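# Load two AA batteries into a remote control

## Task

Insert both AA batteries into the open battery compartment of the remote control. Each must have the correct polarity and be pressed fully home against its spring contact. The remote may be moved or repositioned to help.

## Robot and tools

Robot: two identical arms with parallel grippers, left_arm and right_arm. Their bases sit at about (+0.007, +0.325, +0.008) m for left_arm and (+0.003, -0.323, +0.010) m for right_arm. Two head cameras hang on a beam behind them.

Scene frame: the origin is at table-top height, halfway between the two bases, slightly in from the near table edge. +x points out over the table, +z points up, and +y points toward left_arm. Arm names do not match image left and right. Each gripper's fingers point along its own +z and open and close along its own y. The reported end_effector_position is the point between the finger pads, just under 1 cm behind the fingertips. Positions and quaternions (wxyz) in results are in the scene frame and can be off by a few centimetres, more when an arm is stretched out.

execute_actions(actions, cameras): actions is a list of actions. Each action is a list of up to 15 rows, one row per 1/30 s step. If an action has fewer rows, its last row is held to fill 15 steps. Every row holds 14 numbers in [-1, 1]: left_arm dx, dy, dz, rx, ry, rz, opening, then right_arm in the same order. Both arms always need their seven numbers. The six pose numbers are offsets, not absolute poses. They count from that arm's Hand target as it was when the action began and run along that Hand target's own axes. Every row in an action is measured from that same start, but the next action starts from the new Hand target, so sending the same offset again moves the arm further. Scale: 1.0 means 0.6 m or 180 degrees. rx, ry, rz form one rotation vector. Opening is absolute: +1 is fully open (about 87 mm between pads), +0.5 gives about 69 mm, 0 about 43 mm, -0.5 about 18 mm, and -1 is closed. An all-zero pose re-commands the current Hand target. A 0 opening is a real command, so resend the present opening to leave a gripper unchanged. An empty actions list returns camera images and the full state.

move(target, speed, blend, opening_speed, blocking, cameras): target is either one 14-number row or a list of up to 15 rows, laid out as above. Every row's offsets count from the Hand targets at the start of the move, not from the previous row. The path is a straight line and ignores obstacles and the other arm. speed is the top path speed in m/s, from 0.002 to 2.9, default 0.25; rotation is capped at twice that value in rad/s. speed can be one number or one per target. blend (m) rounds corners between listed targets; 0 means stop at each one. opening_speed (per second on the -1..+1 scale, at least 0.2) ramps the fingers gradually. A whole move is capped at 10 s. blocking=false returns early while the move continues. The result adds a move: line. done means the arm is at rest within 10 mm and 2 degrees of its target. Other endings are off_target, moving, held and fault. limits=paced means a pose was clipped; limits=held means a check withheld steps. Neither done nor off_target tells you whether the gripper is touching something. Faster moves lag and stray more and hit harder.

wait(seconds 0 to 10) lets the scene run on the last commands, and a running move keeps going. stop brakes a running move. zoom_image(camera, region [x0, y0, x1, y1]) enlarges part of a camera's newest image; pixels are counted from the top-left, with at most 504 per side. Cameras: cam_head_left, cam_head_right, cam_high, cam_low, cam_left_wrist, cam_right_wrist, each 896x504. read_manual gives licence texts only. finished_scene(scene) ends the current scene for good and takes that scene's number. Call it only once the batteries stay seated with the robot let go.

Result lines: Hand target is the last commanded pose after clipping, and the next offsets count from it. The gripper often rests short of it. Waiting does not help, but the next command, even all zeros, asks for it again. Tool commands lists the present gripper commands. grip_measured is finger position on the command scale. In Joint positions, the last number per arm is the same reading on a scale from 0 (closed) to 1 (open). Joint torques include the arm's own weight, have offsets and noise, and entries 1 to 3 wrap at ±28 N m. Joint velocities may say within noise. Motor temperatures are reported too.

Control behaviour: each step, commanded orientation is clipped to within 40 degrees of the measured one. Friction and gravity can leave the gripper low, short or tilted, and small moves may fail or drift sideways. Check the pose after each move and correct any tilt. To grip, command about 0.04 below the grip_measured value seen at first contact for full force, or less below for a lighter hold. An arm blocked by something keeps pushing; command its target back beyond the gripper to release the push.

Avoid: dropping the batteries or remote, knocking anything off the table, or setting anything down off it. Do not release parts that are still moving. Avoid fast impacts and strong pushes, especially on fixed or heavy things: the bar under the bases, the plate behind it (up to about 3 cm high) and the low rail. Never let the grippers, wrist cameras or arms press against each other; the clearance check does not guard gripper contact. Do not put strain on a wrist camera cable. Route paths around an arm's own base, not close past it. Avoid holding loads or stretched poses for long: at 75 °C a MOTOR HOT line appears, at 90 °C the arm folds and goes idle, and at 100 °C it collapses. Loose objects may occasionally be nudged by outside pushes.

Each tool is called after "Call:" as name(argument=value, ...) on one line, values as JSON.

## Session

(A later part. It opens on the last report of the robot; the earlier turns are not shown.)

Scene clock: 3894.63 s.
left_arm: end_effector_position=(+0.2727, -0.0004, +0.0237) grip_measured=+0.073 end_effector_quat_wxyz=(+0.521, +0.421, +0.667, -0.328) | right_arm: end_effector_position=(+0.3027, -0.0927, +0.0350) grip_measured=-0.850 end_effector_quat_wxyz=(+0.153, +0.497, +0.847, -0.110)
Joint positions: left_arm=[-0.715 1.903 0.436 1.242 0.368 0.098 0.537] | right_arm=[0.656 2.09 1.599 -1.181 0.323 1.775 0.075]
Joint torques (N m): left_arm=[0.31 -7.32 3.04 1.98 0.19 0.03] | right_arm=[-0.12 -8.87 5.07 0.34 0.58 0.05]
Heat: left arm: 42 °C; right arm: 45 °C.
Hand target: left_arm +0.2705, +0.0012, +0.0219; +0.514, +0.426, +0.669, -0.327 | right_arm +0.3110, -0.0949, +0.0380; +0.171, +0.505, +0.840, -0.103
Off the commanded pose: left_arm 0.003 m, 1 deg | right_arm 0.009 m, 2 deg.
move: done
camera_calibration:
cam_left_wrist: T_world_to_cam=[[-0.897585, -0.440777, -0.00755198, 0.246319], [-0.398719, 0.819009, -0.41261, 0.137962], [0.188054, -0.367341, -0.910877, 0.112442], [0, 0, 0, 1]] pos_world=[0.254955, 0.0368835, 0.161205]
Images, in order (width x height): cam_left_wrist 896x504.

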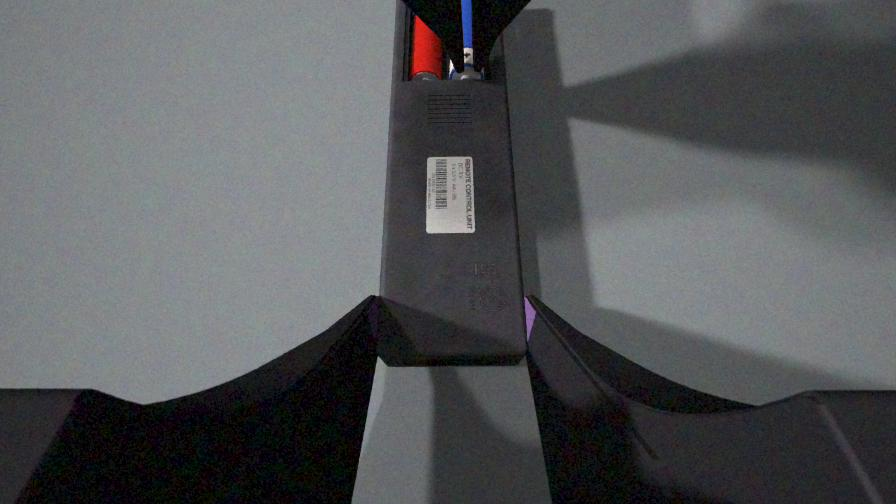

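Call:
move(target=[0,0,0,0,0,0,0.0,-0.0273,0.0,0.0297,0,0,0,-0.85], speed=0.05, cameras=["cam_left_wrist"])

Call:
zoom_image(camera="cam_left_wrist", region=[420, 0, 510, 90])

Scene clock: 3908.23 s.
left_arm: end_effector_position=(+0.2727, -0.0004, +0.0237) grip_measured=+0.073 end_effector_quat_wxyz=(+0.521, +0.421, +0.667, -0.328) | right_arm: end_effector_position=(+0.3043, -0.0947, +0.0314) grip_measured=-0.850 end_effector_quat_wxyz=(+0.146, +0.491, +0.853, -0.098)
Joint positions: left_arm=[-0.715 1.903 0.436 1.242 0.368 0.098 0.537] | right_arm=[0.639 2.073 1.56 -1.131 0.303 1.735 0.075]
Joint torques (N m): left_arm=[0.31 -7.39 3.03 1.96 0.16 0.02] | right_arm=[-3.26 -8.21 3.25 0.56 0.86 -0.09]
Motor temperatures (°C): left_arm=[27 42 33 41 26 27 32] | right_arm=[26 48 37 35 30 29 27]
Heat: left arm: 42 °C; right arm: 48 °C.
Hand target: left_arm +0.2705, +0.0012, +0.0219; +0.514, +0.426, +0.669, -0.327 | right_arm +0.3214, -0.1144, +0.0280; +0.171, +0.505, +0.840, -0.103
Off the commanded pose: left_arm 0.003 m, 1 deg | right_arm 0.026 m, 4 deg.
move: off_target (right_arm)
camera_calibration:
cam_left_wrist: T_world_to_cam=[[-0.897585, -0.440777, -0.00755198, 0.246319], [-0.398719, 0.819009, -0.41261, 0.137962], [0.188054, -0.367341, -0.910877, 0.112442], [0, 0, 0, 1]] pos_world=[0.254955, 0.0368835, 0.161205]
Images, in order (width x height): cam_left_wrist 896x504.

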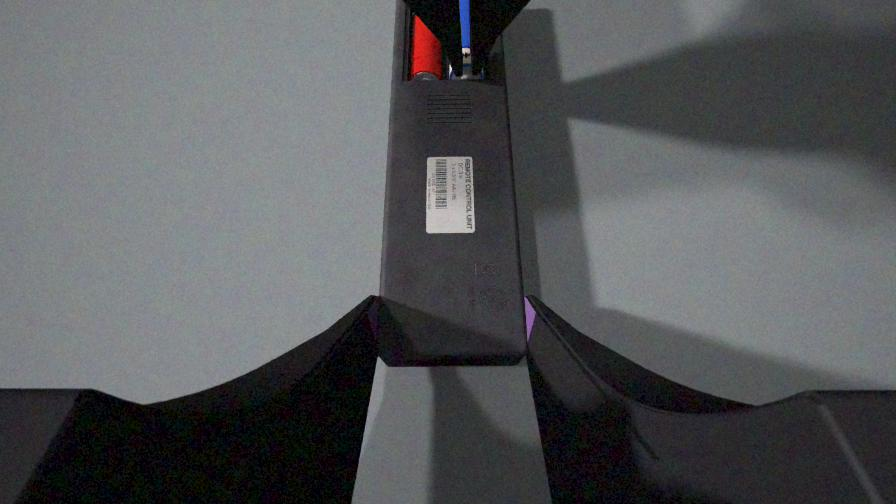

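Scaled by 5.600 from the camera's 896x504 image, which has a finer 1280x720 frame.

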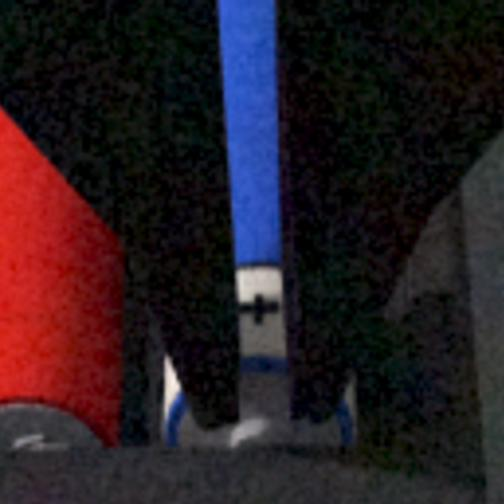

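Call:
move(target=[0,0,0,0,0,0,0.0,-0.024,0.0,0.05,0,0,0,-0.85], speed=0.05, cameras=["cam_left_wrist"])

Call:
zoom_image(camera="cam_left_wrist", region=[420, 0, 510, 90])

Scene clock: 3920.43 s.
left_arm: end_effector_position=(+0.2727, -0.0004, +0.0237) grip_measured=+0.073 end_effector_quat_wxyz=(+0.521, +0.421, +0.667, -0.328) | right_arm: end_effector_position=(+0.3167, -0.1209, +0.0282) grip_measured=-0.849 end_effector_quat_wxyz=(+0.148, +0.494, +0.852, -0.093)
Joint positions: left_arm=[-0.715 1.903 0.436 1.242 0.368 0.098 0.537] | right_arm=[0.565 2.041 1.494 -1.066 0.308 1.665 0.075]
Joint torques (N m): left_arm=[0.27 -7.36 2.95 1.98 0.18 0.04] | right_arm=[-2.37 -4.94 1.87 1.06 0.84 -0.06]
Heat: left arm: 42 °C; right arm: 48 °C.
Hand target: left_arm +0.2705, +0.0012, +0.0219; +0.514, +0.426, +0.669, -0.327 | right_arm +0.3331, -0.1365, +0.0061; +0.171, +0.505, +0.840, -0.103
Off the commanded pose: left_arm 0.003 m, 1 deg | right_arm 0.032 m, 3 deg.
move: off_target (right_arm)
camera_calibration:
cam_left_wrist: T_world_to_cam=[[-0.897585, -0.440777, -0.00755198, 0.246319], [-0.398719, 0.819009, -0.41261, 0.137962], [0.188054, -0.367341, -0.910877, 0.112442], [0, 0, 0, 1]] pos_world=[0.254955, 0.0368835, 0.161205]
Images, in order (width x height): cam_left_wrist 896x504.

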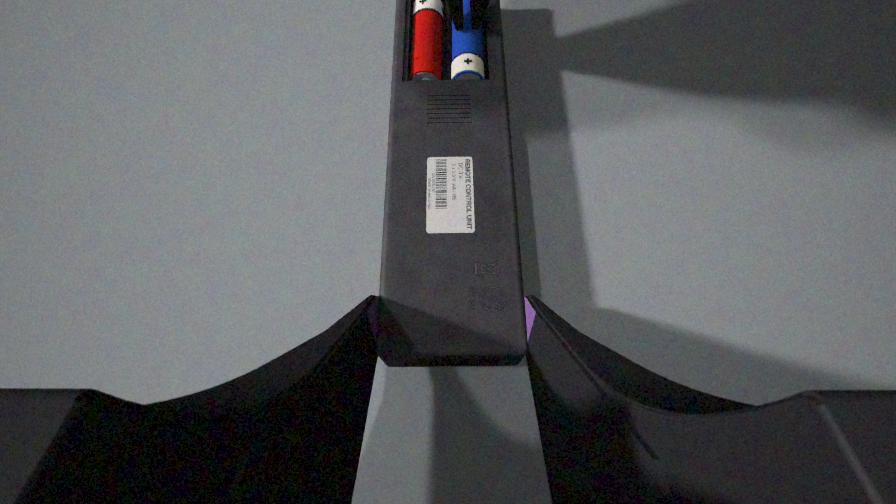

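Scaled by 5.600 from the camera's 896x504 image, which has a finer 1280x720 frame.

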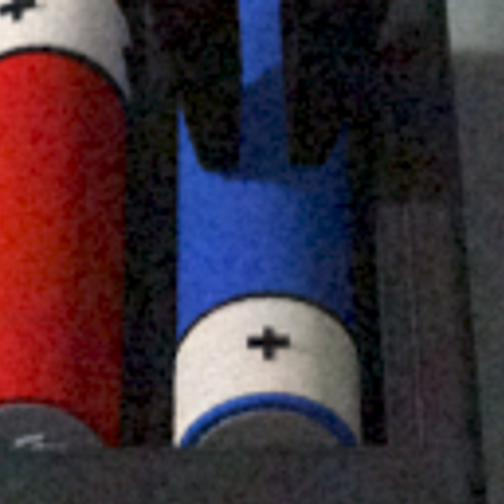

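Call:
move(target=[[0,0,0,0,0,0,0.0,0.02,0.0,-0.06,0,0,0,-0.85],[0,0,0,0,0,0,0.0,0.027,0.0045,-0.1092,0,0.117,0,-0.85]], speed=0.1, blend=[0.01,0], cameras=["cam_left_wrist"])

Call:
zoom_image(camera="cam_left_wrist", region=[420, 0, 510, 90])

Scene clock: 3937.70 s.
left_arm: end_effector_position=(+0.2727, -0.0004, +0.0237) grip_measured=+0.073 end_effector_quat_wxyz=(+0.521, +0.421, +0.667, -0.328) | right_arm: end_effector_position=(+0.3081, -0.1024, +0.0388) grip_measured=-0.850 end_effector_quat_wxyz=(+0.011, +0.511, +0.859, -0.035)
Joint positions: left_arm=[-0.715 1.903 0.436 1.242 0.368 0.098 0.537] | right_arm=[0.476 2.056 1.548 -1.112 0.013 1.592 0.075]
Joint torques (N m): left_arm=[0.29 -7.3 3.07 2 0.19 0.04] | right_arm=[-0.94 -10.8 8.55 0.12 -0.14 -0.13]
Heat: left arm: 42 °C; right arm: 47 °C.
Hand target: left_arm +0.2705, +0.0012, +0.0219; +0.514, +0.426, +0.669, -0.327 | right_arm +0.3164, -0.0994, +0.0600; +0.015, +0.515, +0.857, -0.009
Off the commanded pose: left_arm 0.003 m, 1 deg | right_arm 0.023 m, 3 deg.
move: off_target (right_arm)
camera_calibration:
cam_left_wrist: T_world_to_cam=[[-0.897585, -0.440777, -0.00755198, 0.246319], [-0.398719, 0.819009, -0.41261, 0.137962], [0.188054, -0.367341, -0.910877, 0.112442], [0, 0, 0, 1]] pos_world=[0.254955, 0.0368835, 0.161205]
Images, in order (width x height): cam_left_wrist 896x504.

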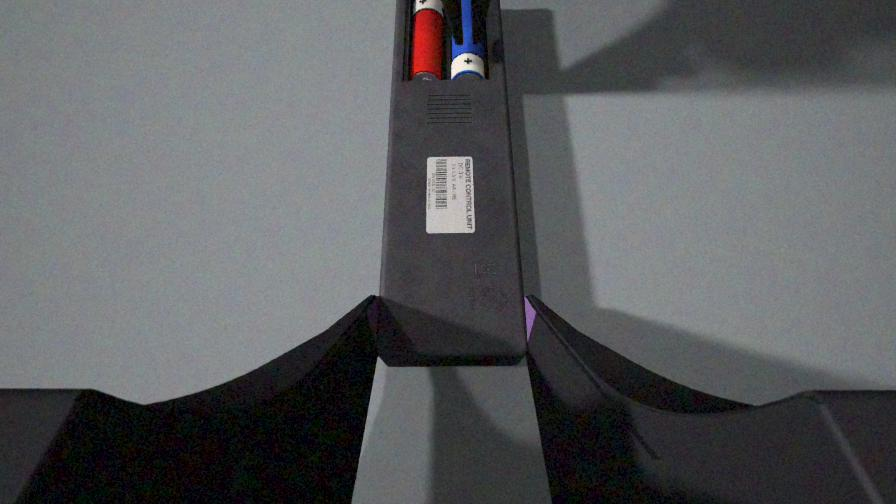

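Scaled by 5.600 from the camera's 896x504 image, which has a finer 1280x720 frame.

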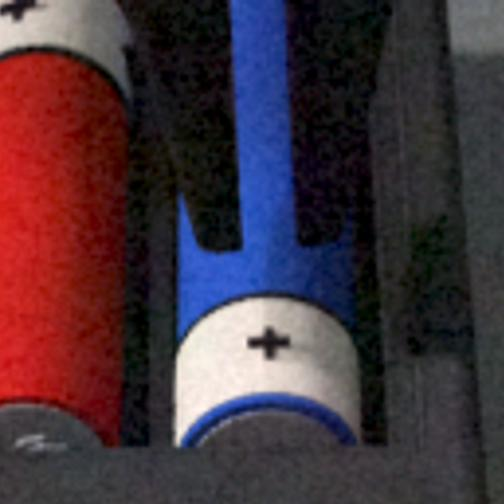

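Call:
move(target=[0,0,0,0,0,0,0.0,0.0135,0.0,0.0225,0,0,0,-0.85], speed=0.05, cameras=["cam_left_wrist"])

Call:
zoom_image(camera="cam_left_wrist", region=[420, 0, 510, 90])

Scene clock: 3948.43 s.
left_arm: end_effector_position=(+0.2727, -0.0004, +0.0237) grip_measured=+0.073 end_effector_quat_wxyz=(+0.521, +0.421, +0.667, -0.328) | right_arm: end_effector_position=(+0.3077, -0.0984, +0.0386) grip_measured=-0.850 end_effector_quat_wxyz=(+0.013, +0.507, +0.861, -0.031)
Joint positions: left_arm=[-0.715 1.903 0.436 1.242 0.368 0.098 0.537] | right_arm=[0.485 2.056 1.548 -1.104 0.011 1.592 0.075]
Joint torques (N m): left_arm=[0.25 -7.32 3.03 2.01 0.19 0.04] | right_arm=[0.14 -9.63 5.38 0.49 -0.16 0.08]
Heat: left arm: 42 °C; right arm: 50 °C.
Hand target: left_arm +0.2705, +0.0012, +0.0219; +0.514, +0.426, +0.669, -0.327 | right_arm +0.3128, -0.0927, +0.0462; +0.015, +0.515, +0.857, -0.009
Off the commanded pose: left_arm 0.003 m, 1 deg | right_arm 0.011 m, 3 deg.
move: off_target (right_arm)
camera_calibration:
cam_left_wrist: T_world_to_cam=[[-0.897585, -0.440777, -0.00755198, 0.246319], [-0.398719, 0.819009, -0.41261, 0.137962], [0.188054, -0.367341, -0.910877, 0.112442], [0, 0, 0, 1]] pos_world=[0.254955, 0.0368835, 0.161205]
Images, in order (width x height): cam_left_wrist 896x504.

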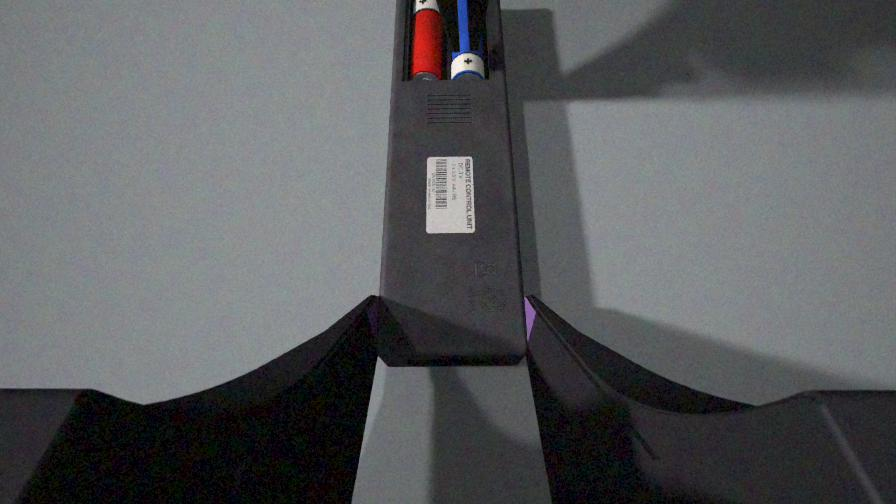

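Scaled by 5.600 from the camera's 896x504 image, which has a finer 1280x720 frame.

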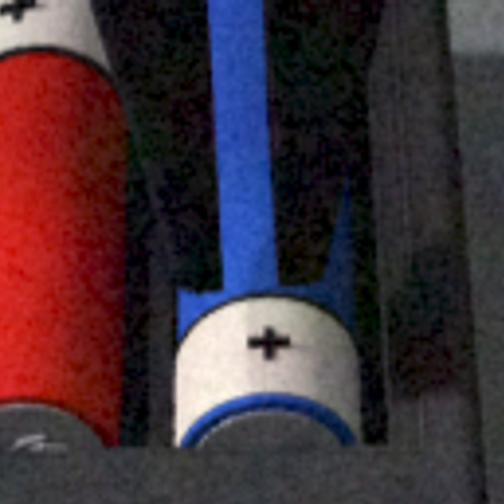

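Call:
move(target=[[0,0,0,0,0,0,0.0,0.0,-0.002,0.02,0,0,0,-0.85],[0,0,0,0,0,0,0.0,0.0,-0.002,0.12,0,0,0,-0.85]], speed=0.05, cameras=["cam_left_wrist"])

Call:
zoom_image(camera="cam_left_wrist", region=[420, 0, 510, 90])

Scene clock: 3955.53 s.
left_arm: end_effector_position=(+0.2727, -0.0004, +0.0237) grip_measured=+0.073 end_effector_quat_wxyz=(+0.521, +0.421, +0.667, -0.328) | right_arm: end_effector_position=(+0.3062, -0.0991, +0.0258) grip_measured=-0.849 end_effector_quat_wxyz=(+0.012, +0.513, +0.858, +0.002)
Joint positions: left_arm=[-0.715 1.903 0.436 1.242 0.368 0.098 0.537] | right_arm=[0.472 2.013 1.425 -0.968 -0.022 1.592 0.076]
Joint torques (N m): left_arm=[0.25 -7.32 3 1.99 0.18 0.05] | right_arm=[0.69 -0.72 0.12 1.68 0.23 0.07]
Heat: left arm: 42 °C; right arm: 50 °C.
Hand target: left_arm +0.2705, +0.0012, +0.0219; +0.514, +0.426, +0.669, -0.327 | right_arm +0.3130, -0.0954, -0.0257; +0.015, +0.515, +0.857, -0.009
Off the commanded pose: left_arm 0.003 m, 1 deg | right_arm 0.052 m, 1 deg.
move: off_target (right_arm)
camera_calibration:
cam_left_wrist: T_world_to_cam=[[-0.897585, -0.440777, -0.00755198, 0.246319], [-0.398719, 0.819009, -0.41261, 0.137962], [0.188054, -0.367341, -0.910877, 0.112442], [0, 0, 0, 1]] pos_world=[0.254955, 0.0368835, 0.161205]
Images, in order (width x height): cam_left_wrist 896x504.

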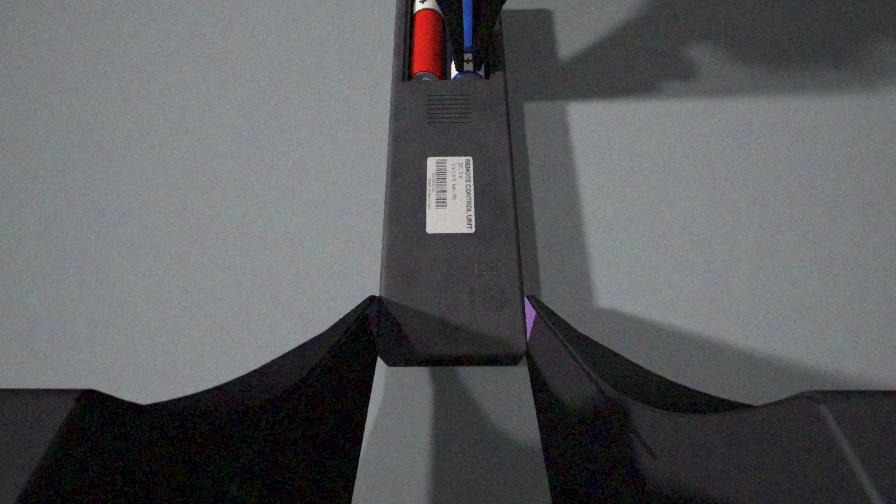

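Scaled by 5.600 from the camera's 896x504 image, which has a finer 1280x720 frame.

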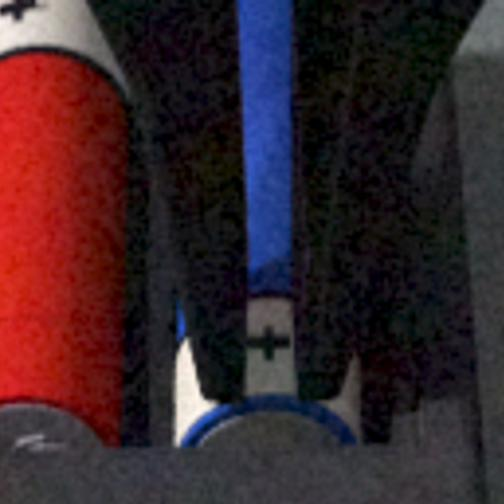

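Call:
move(target=[[0,0,0,0,0,0,0.0,0,0,0.03,0,0,0,-0.85],[0,0,0,0,0,0,0.0,0,0,-0.2,0,0,0,-0.85]], speed=[0.03,0.1], cameras=["cam_left_wrist"])

Call:
zoom_image(camera="cam_left_wrist", region=[420, 0, 510, 90])

Scene clock: 3978.17 s.
left_arm: end_effector_position=(+0.2727, -0.0004, +0.0237) grip_measured=+0.073 end_effector_quat_wxyz=(+0.521, +0.421, +0.667, -0.328) | right_arm: end_effector_position=(+0.3036, -0.0910, +0.0778) grip_measured=-0.850 end_effector_quat_wxyz=(-0.003, +0.508, +0.861, -0.021)
Joint positions: left_arm=[-0.715 1.903 0.436 1.242 0.368 0.098 0.537] | right_arm=[0.485 2.026 1.655 -1.24 -0.028 1.591 0.075]
Joint torques (N m): left_arm=[0.25 -7.34 3.06 1.99 0.19 0.05] | right_arm=[-0.03 -10.09 8.62 0.13 0.27 0.08]
Heat: left arm: 42 °C; right arm: 45 °C.
Hand target: left_arm +0.2705, +0.0012, +0.0219; +0.514, +0.426, +0.669, -0.327 | right_arm +0.3110, -0.0918, +0.0942; +0.015, +0.515, +0.857, -0.009
Off the commanded pose: left_arm 0.003 m, 1 deg | right_arm 0.018 m, 3 deg.
move: off_target (right_arm)
camera_calibration:
cam_left_wrist: T_world_to_cam=[[-0.897585, -0.440777, -0.00755198, 0.246319], [-0.398719, 0.819009, -0.41261, 0.137962], [0.188054, -0.367341, -0.910877, 0.112442], [0, 0, 0, 1]] pos_world=[0.254955, 0.0368835, 0.161205]
Images, in order (width x height): cam_left_wrist 896x504.

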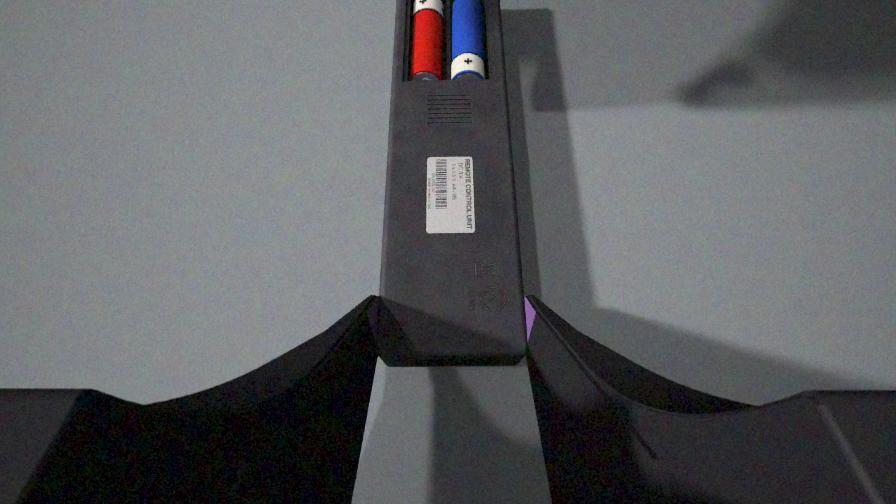

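Scaled by 5.600 from the camera's 896x504 image, which has a finer 1280x720 frame.

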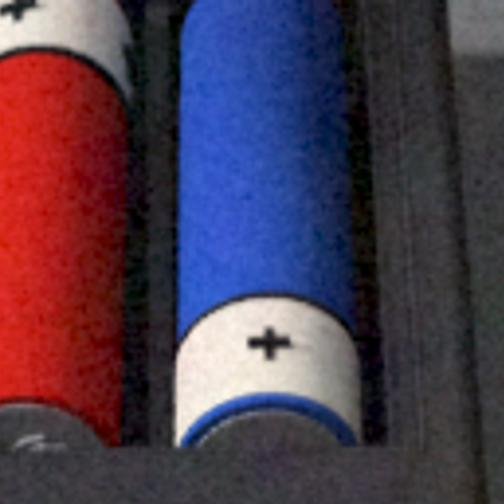

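Call:
zoom_image(camera="cam_left_wrist", region=[400, 0, 500, 90])

Scaled by 5.040 from the camera's 896x504 image, which has a finer 1280x720 frame.

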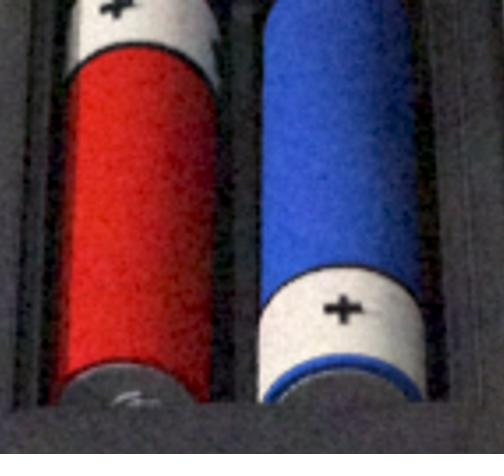

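Call:
wait(seconds=0, cameras=["cam_right_wrist"])

Scene clock: 4006.90 s.
left_arm: end_effector_position=(+0.2727, -0.0004, +0.0237) grip_measured=+0.073 end_effector_quat_wxyz=(+0.521, +0.421, +0.667, -0.328) | right_arm: end_effector_position=(+0.3036, -0.0910, +0.0778) grip_measured=-0.850 end_effector_quat_wxyz=(-0.003, +0.508, +0.861, -0.021)
Joint positions: left_arm=[-0.715 1.903 0.436 1.242 0.368 0.098 0.537] | right_arm=[0.485 2.026 1.655 -1.24 -0.028 1.591 0.075]
Joint torques (N m): left_arm=[0.25 -7.32 3 1.99 0.18 0.05] | right_arm=[-0.02 -10.04 8.62 0.13 0.27 0.09]
Heat: left arm: 42 °C; right arm: 49 °C.
Hand target: left_arm +0.2705, +0.0012, +0.0219; +0.514, +0.426, +0.669, -0.327 | right_arm +0.3110, -0.0917, +0.0942; +0.015, +0.515, +0.857, -0.009
Tool commands: left_gripper/opening=+0.0 right_gripper/opening=-0.85
Off the commanded pose: left_arm 0.003 m, 1 deg | right_arm 0.018 m, 3 deg.
camera_calibration:
cam_right_wrist: T_world_to_cam=[[-0.876584, -0.481127, 0.0108018, 0.222737], [-0.30836, 0.578762, 0.75495, 0.10902], [-0.369479, 0.658446, -0.655694, 0.370487], [0, 0, 0, 1]] pos_world=[0.365752, -0.199877, 0.158215]
Images, in order (width x height): cam_right_wrist 896x504.

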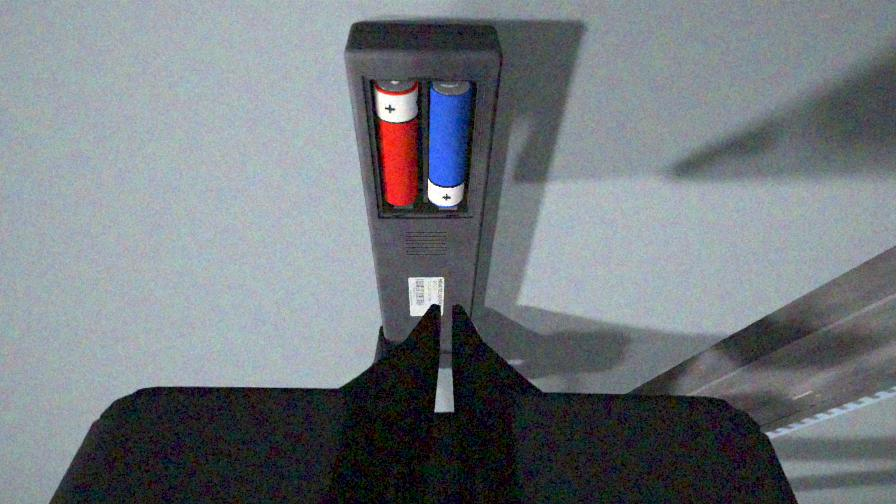

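Call:
zoom_image(camera="cam_right_wrist", region=[355, 70, 505, 225])

Scaled by 3.252 from the camera's 896x504 image, which has a finer 1280x720 frame.

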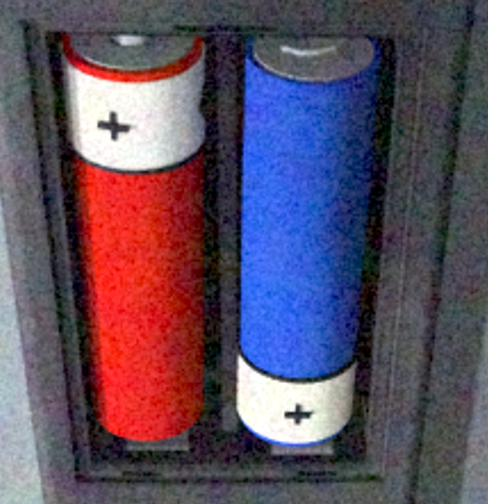

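Call:
move(target=[0,0,0,0,0,0,0.0,0,0,0.1,0,0,0,-0.85], speed=0.08, cameras=["cam_left_wrist"])

Call:
zoom_image(camera="cam_left_wrist", region=[420, 0, 510, 90])

Scene clock: 4070.23 s.
left_arm: end_effector_position=(+0.2727, -0.0004, +0.0237) grip_measured=+0.073 end_effector_quat_wxyz=(+0.521, +0.421, +0.667, -0.328) | right_arm: end_effector_position=(+0.3042, -0.0928, +0.0329) grip_measured=-0.850 end_effector_quat_wxyz=(-0.001, +0.508, +0.861, -0.016)
Joint positions: left_arm=[-0.715 1.903 0.436 1.242 0.368 0.098 0.537] | right_arm=[0.485 2.05 1.51 -1.058 -0.028 1.591 0.075]
Joint torques (N m): left_arm=[0.23 -7.35 3.03 1.98 0.18 0.03] | right_arm=[0.03 -8.44 5.39 0.54 0.28 0.09]
Motor temperatures (°C): left_arm=[27 42 33 41 26 27 32] | right_arm=[26 53 39 34 29 29 26]
Heat: left arm: 42 °C; right arm: 53 °C.
Hand target: left_arm +0.2705, +0.0012, +0.0219; +0.514, +0.426, +0.669, -0.327 | right_arm +0.3120, -0.0936, +0.0342; +0.015, +0.515, +0.857, -0.009
Off the commanded pose: left_arm 0.003 m, 1 deg | right_arm 0.008 m, 2 deg.
move: done
camera_calibration:
cam_left_wrist: T_world_to_cam=[[-0.897585, -0.440777, -0.00755198, 0.246319], [-0.398719, 0.819009, -0.41261, 0.137962], [0.188054, -0.367341, -0.910877, 0.112442], [0, 0, 0, 1]] pos_world=[0.254955, 0.0368835, 0.161205]
Images, in order (width x height): cam_left_wrist 896x504.

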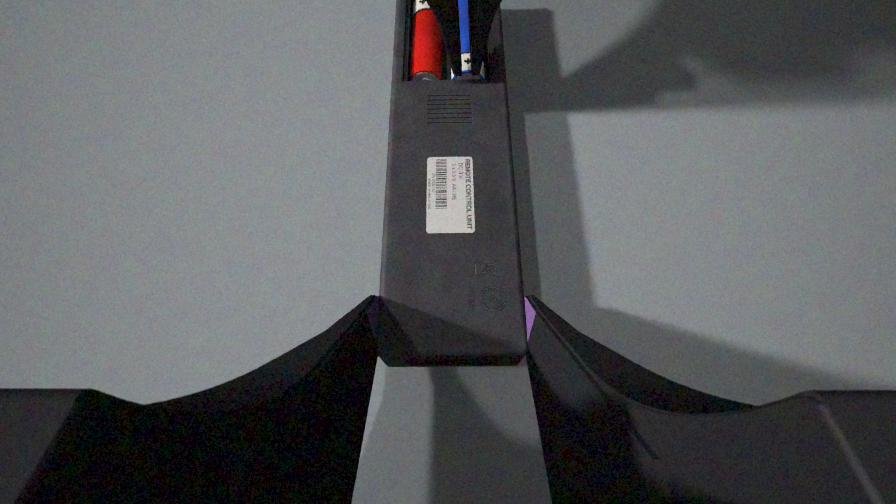

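Scaled by 5.600 from the camera's 896x504 image, which has a finer 1280x720 frame.

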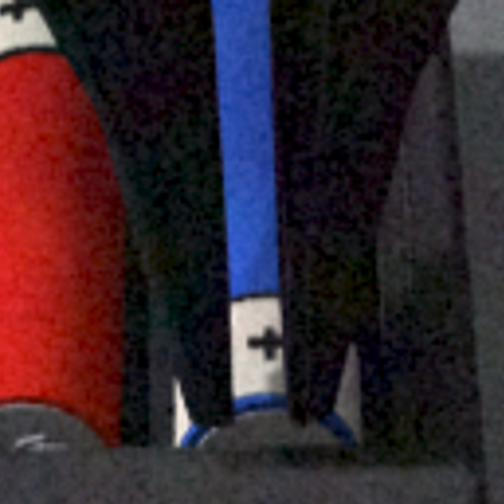

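Call:
move(target=[[0,0,0,0,0,0,0.0,-0.01,0,0.03,0,0,0,-0.85],[0,0,0,0,0,0,0.0,-0.01,0,0.12,0,0,0,-0.85]], speed=[0.05,0.03], cameras=["cam_left_wrist"])

Call:
zoom_image(camera="cam_left_wrist", region=[420, 0, 510, 90])

Scene clock: 4085.50 s.
left_arm: end_effector_position=(+0.2727, -0.0004, +0.0237) grip_measured=+0.073 end_effector_quat_wxyz=(+0.521, +0.421, +0.667, -0.328) | right_arm: end_effector_position=(+0.3051, -0.0943, +0.0263) grip_measured=-0.850 end_effector_quat_wxyz=(-0.008, +0.511, +0.859, +0.020)
Joint positions: left_arm=[-0.715 1.903 0.436 1.242 0.368 0.098 0.537] | right_arm=[0.459 2.012 1.414 -0.948 -0.076 1.576 0.075]
Joint torques (N m): left_arm=[0.27 -7.32 3.03 1.99 0.17 0.03] | right_arm=[0.28 0.36 -0.25 1.82 0.8 0.05]
Heat: left arm: 42 °C; right arm: 52 °C.
Hand target: left_arm +0.2705, +0.0012, +0.0219; +0.514, +0.426, +0.669, -0.327 | right_arm +0.3160, -0.1011, -0.0375; +0.015, +0.515, +0.857, -0.009
Off the commanded pose: left_arm 0.003 m, 1 deg | right_arm 0.065 m, 4 deg.
move: off_target (right_arm)
camera_calibration:
cam_left_wrist: T_world_to_cam=[[-0.897585, -0.440777, -0.00755198, 0.246319], [-0.398719, 0.819009, -0.41261, 0.137962], [0.188054, -0.367341, -0.910877, 0.112442], [0, 0, 0, 1]] pos_world=[0.254955, 0.0368835, 0.161205]
Images, in order (width x height): cam_left_wrist 896x504.

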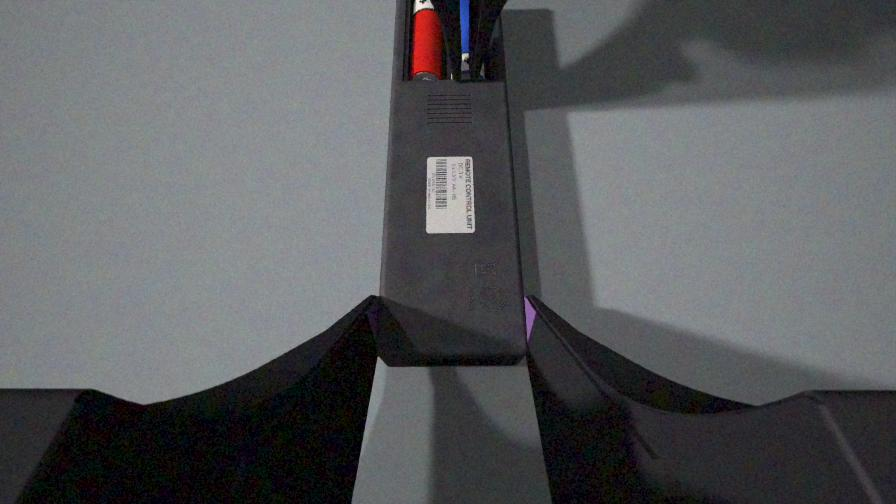

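Scaled by 5.600 from the camera's 896x504 image, which has a finer 1280x720 frame.

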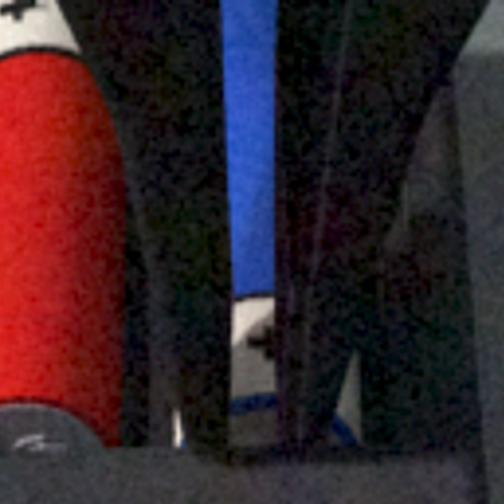

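Call:
move(target=[[0,0,0,0,0,0,0.0,-0.012,0,-0.115,0,0,0,-0.85],[0,0,0,0,0,0,0.0,-0.012,0,0.0,0,0,0,-0.85]], speed=[0.08,0.04], cameras=["cam_left_wrist"])

Call:
zoom_image(camera="cam_left_wrist", region=[420, 0, 510, 90])

Scene clock: 4098.00 s.
left_arm: end_effector_position=(+0.2727, -0.0004, +0.0237) grip_measured=+0.073 end_effector_quat_wxyz=(+0.521, +0.421, +0.667, -0.328) | right_arm: end_effector_position=(+0.3082, -0.0970, +0.0260) grip_measured=-0.850 end_effector_quat_wxyz=(-0.009, +0.511, +0.859, +0.023)
Joint positions: left_arm=[-0.715 1.903 0.436 1.242 0.368 0.098 0.537] | right_arm=[0.447 2.015 1.416 -0.944 -0.08 1.564 0.075]
Joint torques (N m): left_arm=[0.18 -7.36 3 1.98 0.18 0.05] | right_arm=[-0.21 0.21 -0.21 1.79 0.86 -0.02]
Motor temperatures (°C): left_arm=[27 42 33 41 26 27 32] | right_arm=[26 48 38 36 29 29 26]
Heat: left arm: 42 °C; right arm: 48 °C.
Hand target: left_arm +0.2705, +0.0012, +0.0219; +0.514, +0.426, +0.669, -0.327 | right_arm +0.3193, -0.1074, -0.0372; +0.015, +0.515, +0.857, -0.009
Off the commanded pose: left_arm 0.003 m, 1 deg | right_arm 0.065 m, 5 deg.
move: off_target (right_arm)
camera_calibration:
cam_left_wrist: T_world_to_cam=[[-0.897585, -0.440777, -0.00755198, 0.246319], [-0.398719, 0.819009, -0.41261, 0.137962], [0.188054, -0.367341, -0.910877, 0.112442], [0, 0, 0, 1]] pos_world=[0.254955, 0.0368835, 0.161205]
Images, in order (width x height): cam_left_wrist 896x504.

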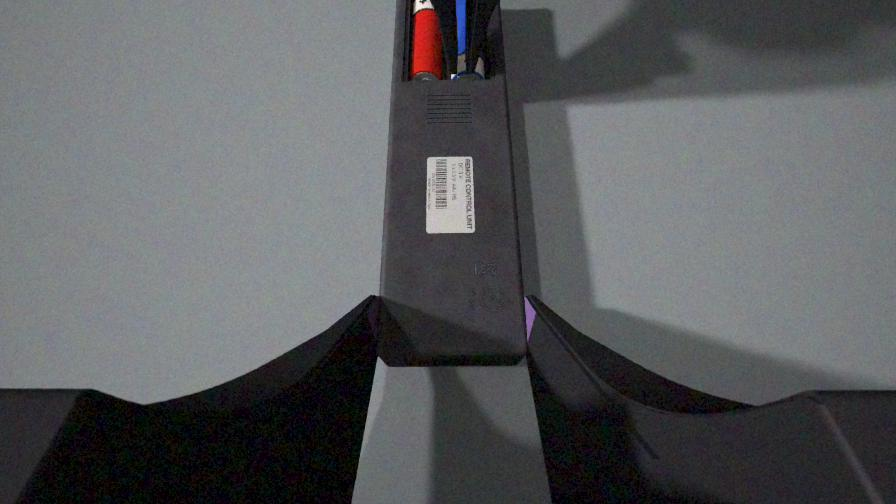

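Scaled by 5.600 from the camera's 896x504 image, which has a finer 1280x720 frame.

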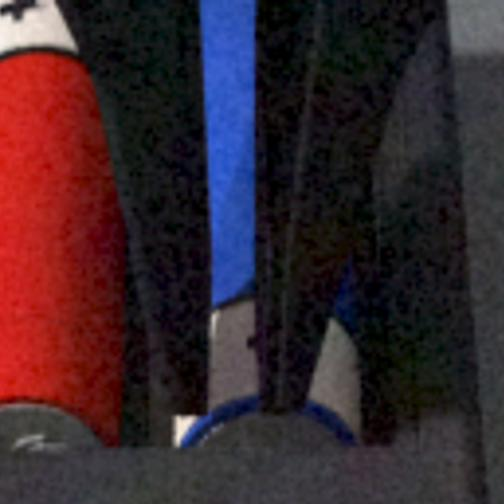

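Call:
move(target=[[0,0,0,0,0,0,0.0,0,0,-0.25,0,0,0,-0.85],[0,0,0,0,0,0,0.0,0,-0.1,-0.27,0,0,0,-0.85]], speed=[0.1,0.15], cameras=["cam_left_wrist"])

Call:
zoom_image(camera="cam_left_wrist", region=[400, 0, 500, 90])

Scene clock: 4111.50 s.
left_arm: end_effector_position=(+0.2727, -0.0004, +0.0237) grip_measured=+0.073 end_effector_quat_wxyz=(+0.521, +0.421, +0.667, -0.328) | right_arm: end_effector_position=(+0.2597, -0.1250, +0.1177) grip_measured=-0.850 end_effector_quat_wxyz=(-0.002, +0.508, +0.861, -0.015)
Joint positions: left_arm=[-0.715 1.903 0.436 1.242 0.368 0.098 0.537] | right_arm=[0.456 1.786 1.491 -1.305 -0.03 1.563 0.075]
Joint torques (N m): left_arm=[0.2 -7.32 2.97 1.98 0.19 0.03] | right_arm=[-0.43 -8.5 5.41 0.35 0.3 0.01]
Heat: left arm: 42 °C; right arm: 46 °C.
Hand target: left_arm +0.2705, +0.0012, +0.0219; +0.514, +0.426, +0.669, -0.327 | right_arm +0.2638, -0.1307, +0.1247; +0.015, +0.515, +0.857, -0.009
Off the commanded pose: left_arm 0.003 m, 1 deg | right_arm 0.010 m, 2 deg.
move: done
camera_calibration:
cam_left_wrist: T_world_to_cam=[[-0.897585, -0.440777, -0.00755198, 0.246319], [-0.398719, 0.819009, -0.41261, 0.137962], [0.188054, -0.367341, -0.910877, 0.112442], [0, 0, 0, 1]] pos_world=[0.254955, 0.0368835, 0.161205]
Images, in order (width x height): cam_left_wrist 896x504.

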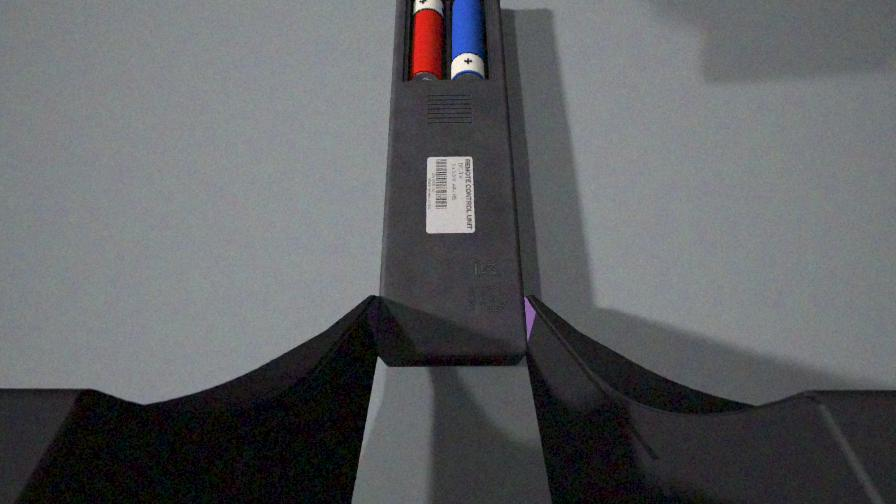

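Scaled by 5.040 from the camera's 896x504 image, which has a finer 1280x720 frame.

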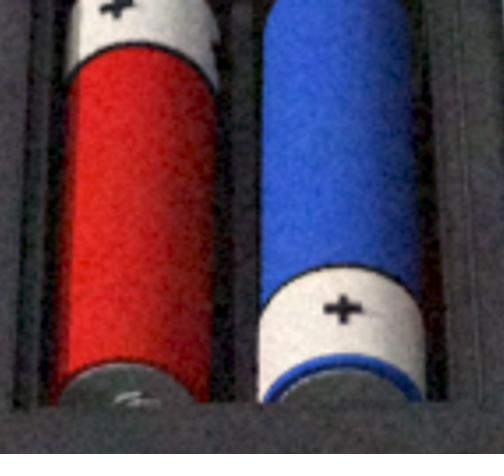

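Call:
move(target=[0,0,0,0,0,0,0.45,0,0,0,0,0,0,-0.85], opening_speed=0.3)

Call:
move(target=[0,0,-0.1,0,0,0,0.45,0,0,0,0,0,0,-0.85], speed=0.08, cameras=["cam_left_wrist"])

Scene clock: 4119.33 s.
left_arm: end_effector_position=(+0.2745, +0.0023, +0.0215) grip_measured=+0.450 end_effector_quat_wxyz=(+0.518, +0.419, +0.671, -0.325) | right_arm: end_effector_position=(+0.2597, -0.1250, +0.1177) grip_measured=-0.850 end_effector_quat_wxyz=(-0.002, +0.508, +0.861, -0.015)
Joint positions: left_arm=[-0.707 1.903 0.436 1.232 0.368 0.098 0.725] | right_arm=[0.456 1.786 1.491 -1.305 -0.03 1.563 0.075]
Joint torques (N m): left_arm=[0.2 -7.34 3 2.1 0.16 0.05] | right_arm=[-0.44 -8.49 5.41 0.36 0.31 0]
Heat: left arm: 42 °C; right arm: 47 °C.
Hand target: left_arm +0.2705, +0.0013, +0.0218; +0.514, +0.426, +0.669, -0.327 | right_arm +0.2638, -0.1307, +0.1247; +0.015, +0.515, +0.857, -0.009
Off the commanded pose: left_arm 0.004 m, 1 deg | right_arm 0.010 m, 2 deg.
move: done

Scene clock: 4121.17 s.
left_arm: end_effector_position=(+0.2450, +0.0531, +0.0284) grip_measured=+0.450 end_effector_quat_wxyz=(+0.506, +0.419, +0.680, -0.326) | right_arm: end_effector_position=(+0.2597, -0.1250, +0.1177) grip_measured=-0.850 end_effector_quat_wxyz=(-0.002, +0.508, +0.861, -0.015)
Joint positions: left_arm=[-0.618 1.706 0.232 1.203 0.458 0.118 0.725] | right_arm=[0.456 1.786 1.491 -1.305 -0.03 1.563 0.075]
Joint torques (N m): left_arm=[1.01 -7.68 2.99 2.04 0.34 0.11] | right_arm=[-0.47 -8.47 5.45 0.35 0.31 0.01]
Heat: left arm: 42 °C; right arm: 47 °C.
Hand target: left_arm +0.2460, +0.0537, +0.0374; +0.514, +0.426, +0.669, -0.327 | right_arm +0.2638, -0.1307, +0.1247; +0.015, +0.515, +0.857, -0.009
Off the commanded pose: left_arm 0.009 m, 2 deg | right_arm 0.010 m, 2 deg.
move: done
camera_calibration:
cam_left_wrist: T_world_to_cam=[[-0.895113, -0.445686, 0.0116858, 0.244143], [-0.416011, 0.825513, -0.381395, 0.0880559], [0.160336, -0.346253, -0.924338, 0.1476], [0, 0, 0, 1]] pos_world=[0.231502, 0.0872267, 0.167163]
Images, in order (width x height): cam_left_wrist 896x504.

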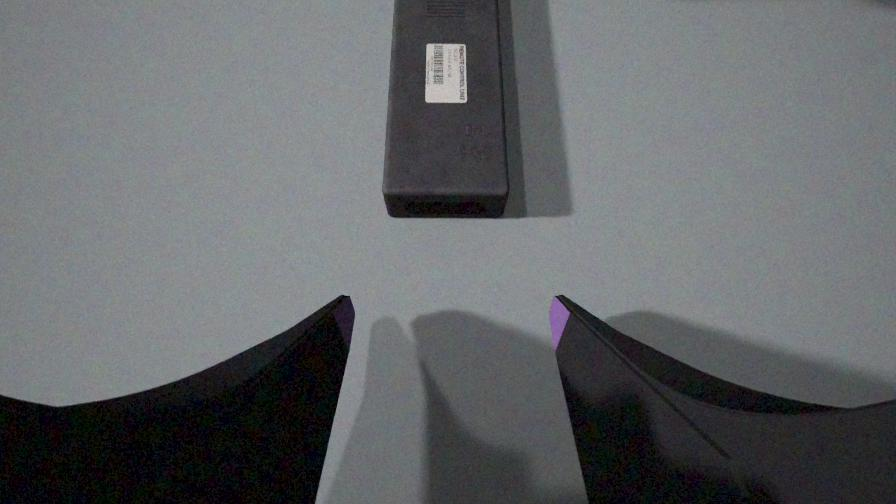

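Call:
wait(seconds=0, cameras=["cam_right_wrist"])

Scene clock: 4124.73 s.
left_arm: end_effector_position=(+0.2450, +0.0531, +0.0284) grip_measured=+0.450 end_effector_quat_wxyz=(+0.506, +0.419, +0.680, -0.326) | right_arm: end_effector_position=(+0.2597, -0.1250, +0.1177) grip_measured=-0.850 end_effector_quat_wxyz=(-0.002, +0.508, +0.861, -0.015)
Joint positions: left_arm=[-0.618 1.706 0.232 1.203 0.458 0.118 0.725] | right_arm=[0.456 1.786 1.491 -1.305 -0.03 1.563 0.075]
Joint torques (N m): left_arm=[0.95 -7.71 3.07 2.06 0.34 0.1] | right_arm=[-0.44 -8.47 5.42 0.35 0.31 0]
Heat: left arm: 43 °C; right arm: 47 °C.
Hand target: left_arm +0.2460, +0.0537, +0.0374; +0.514, +0.426, +0.669, -0.327 | right_arm +0.2638, -0.1307, +0.1247; +0.015, +0.515, +0.857, -0.009
Tool commands: left_gripper/opening=+0.45 right_gripper/opening=-0.85
Off the commanded pose: left_arm 0.009 m, 2 deg | right_arm 0.010 m, 2 deg.
camera_calibration:
cam_right_wrist: T_world_to_cam=[[-0.877069, -0.480364, -0.000366355, 0.168904], [-0.314009, 0.572754, 0.7572, 0.0855183], [-0.363521, 0.664232, -0.653183, 0.40174], [0, 0, 0, 1]] pos_world=[0.321035, -0.234694, 0.197718]
Images, in order (width x height): cam_right_wrist 896x504.

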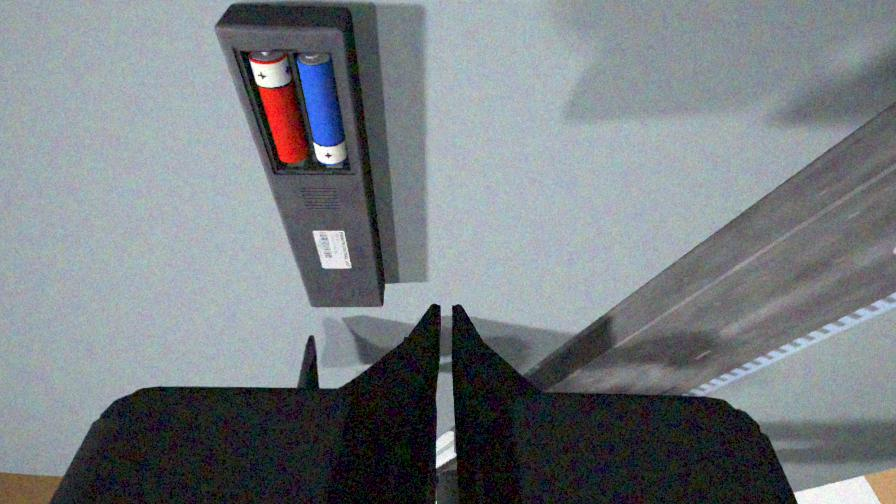

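Call:
zoom_image(camera="cam_right_wrist", region=[225, 35, 375, 185])

Scaled by 3.360 from the camera's 896x504 image, which has a finer 1280x720 frame.

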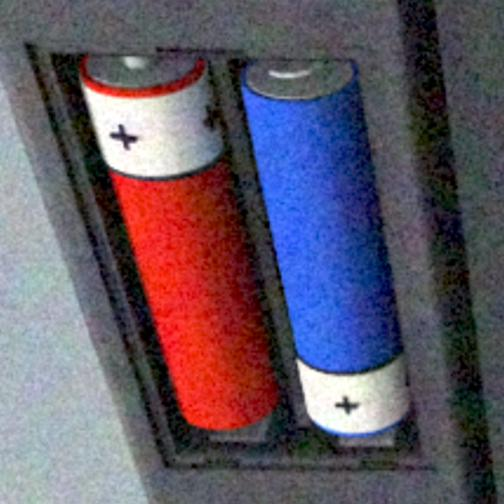

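Call:
finished_scene(scene=2)

The scene is finished: the task was done.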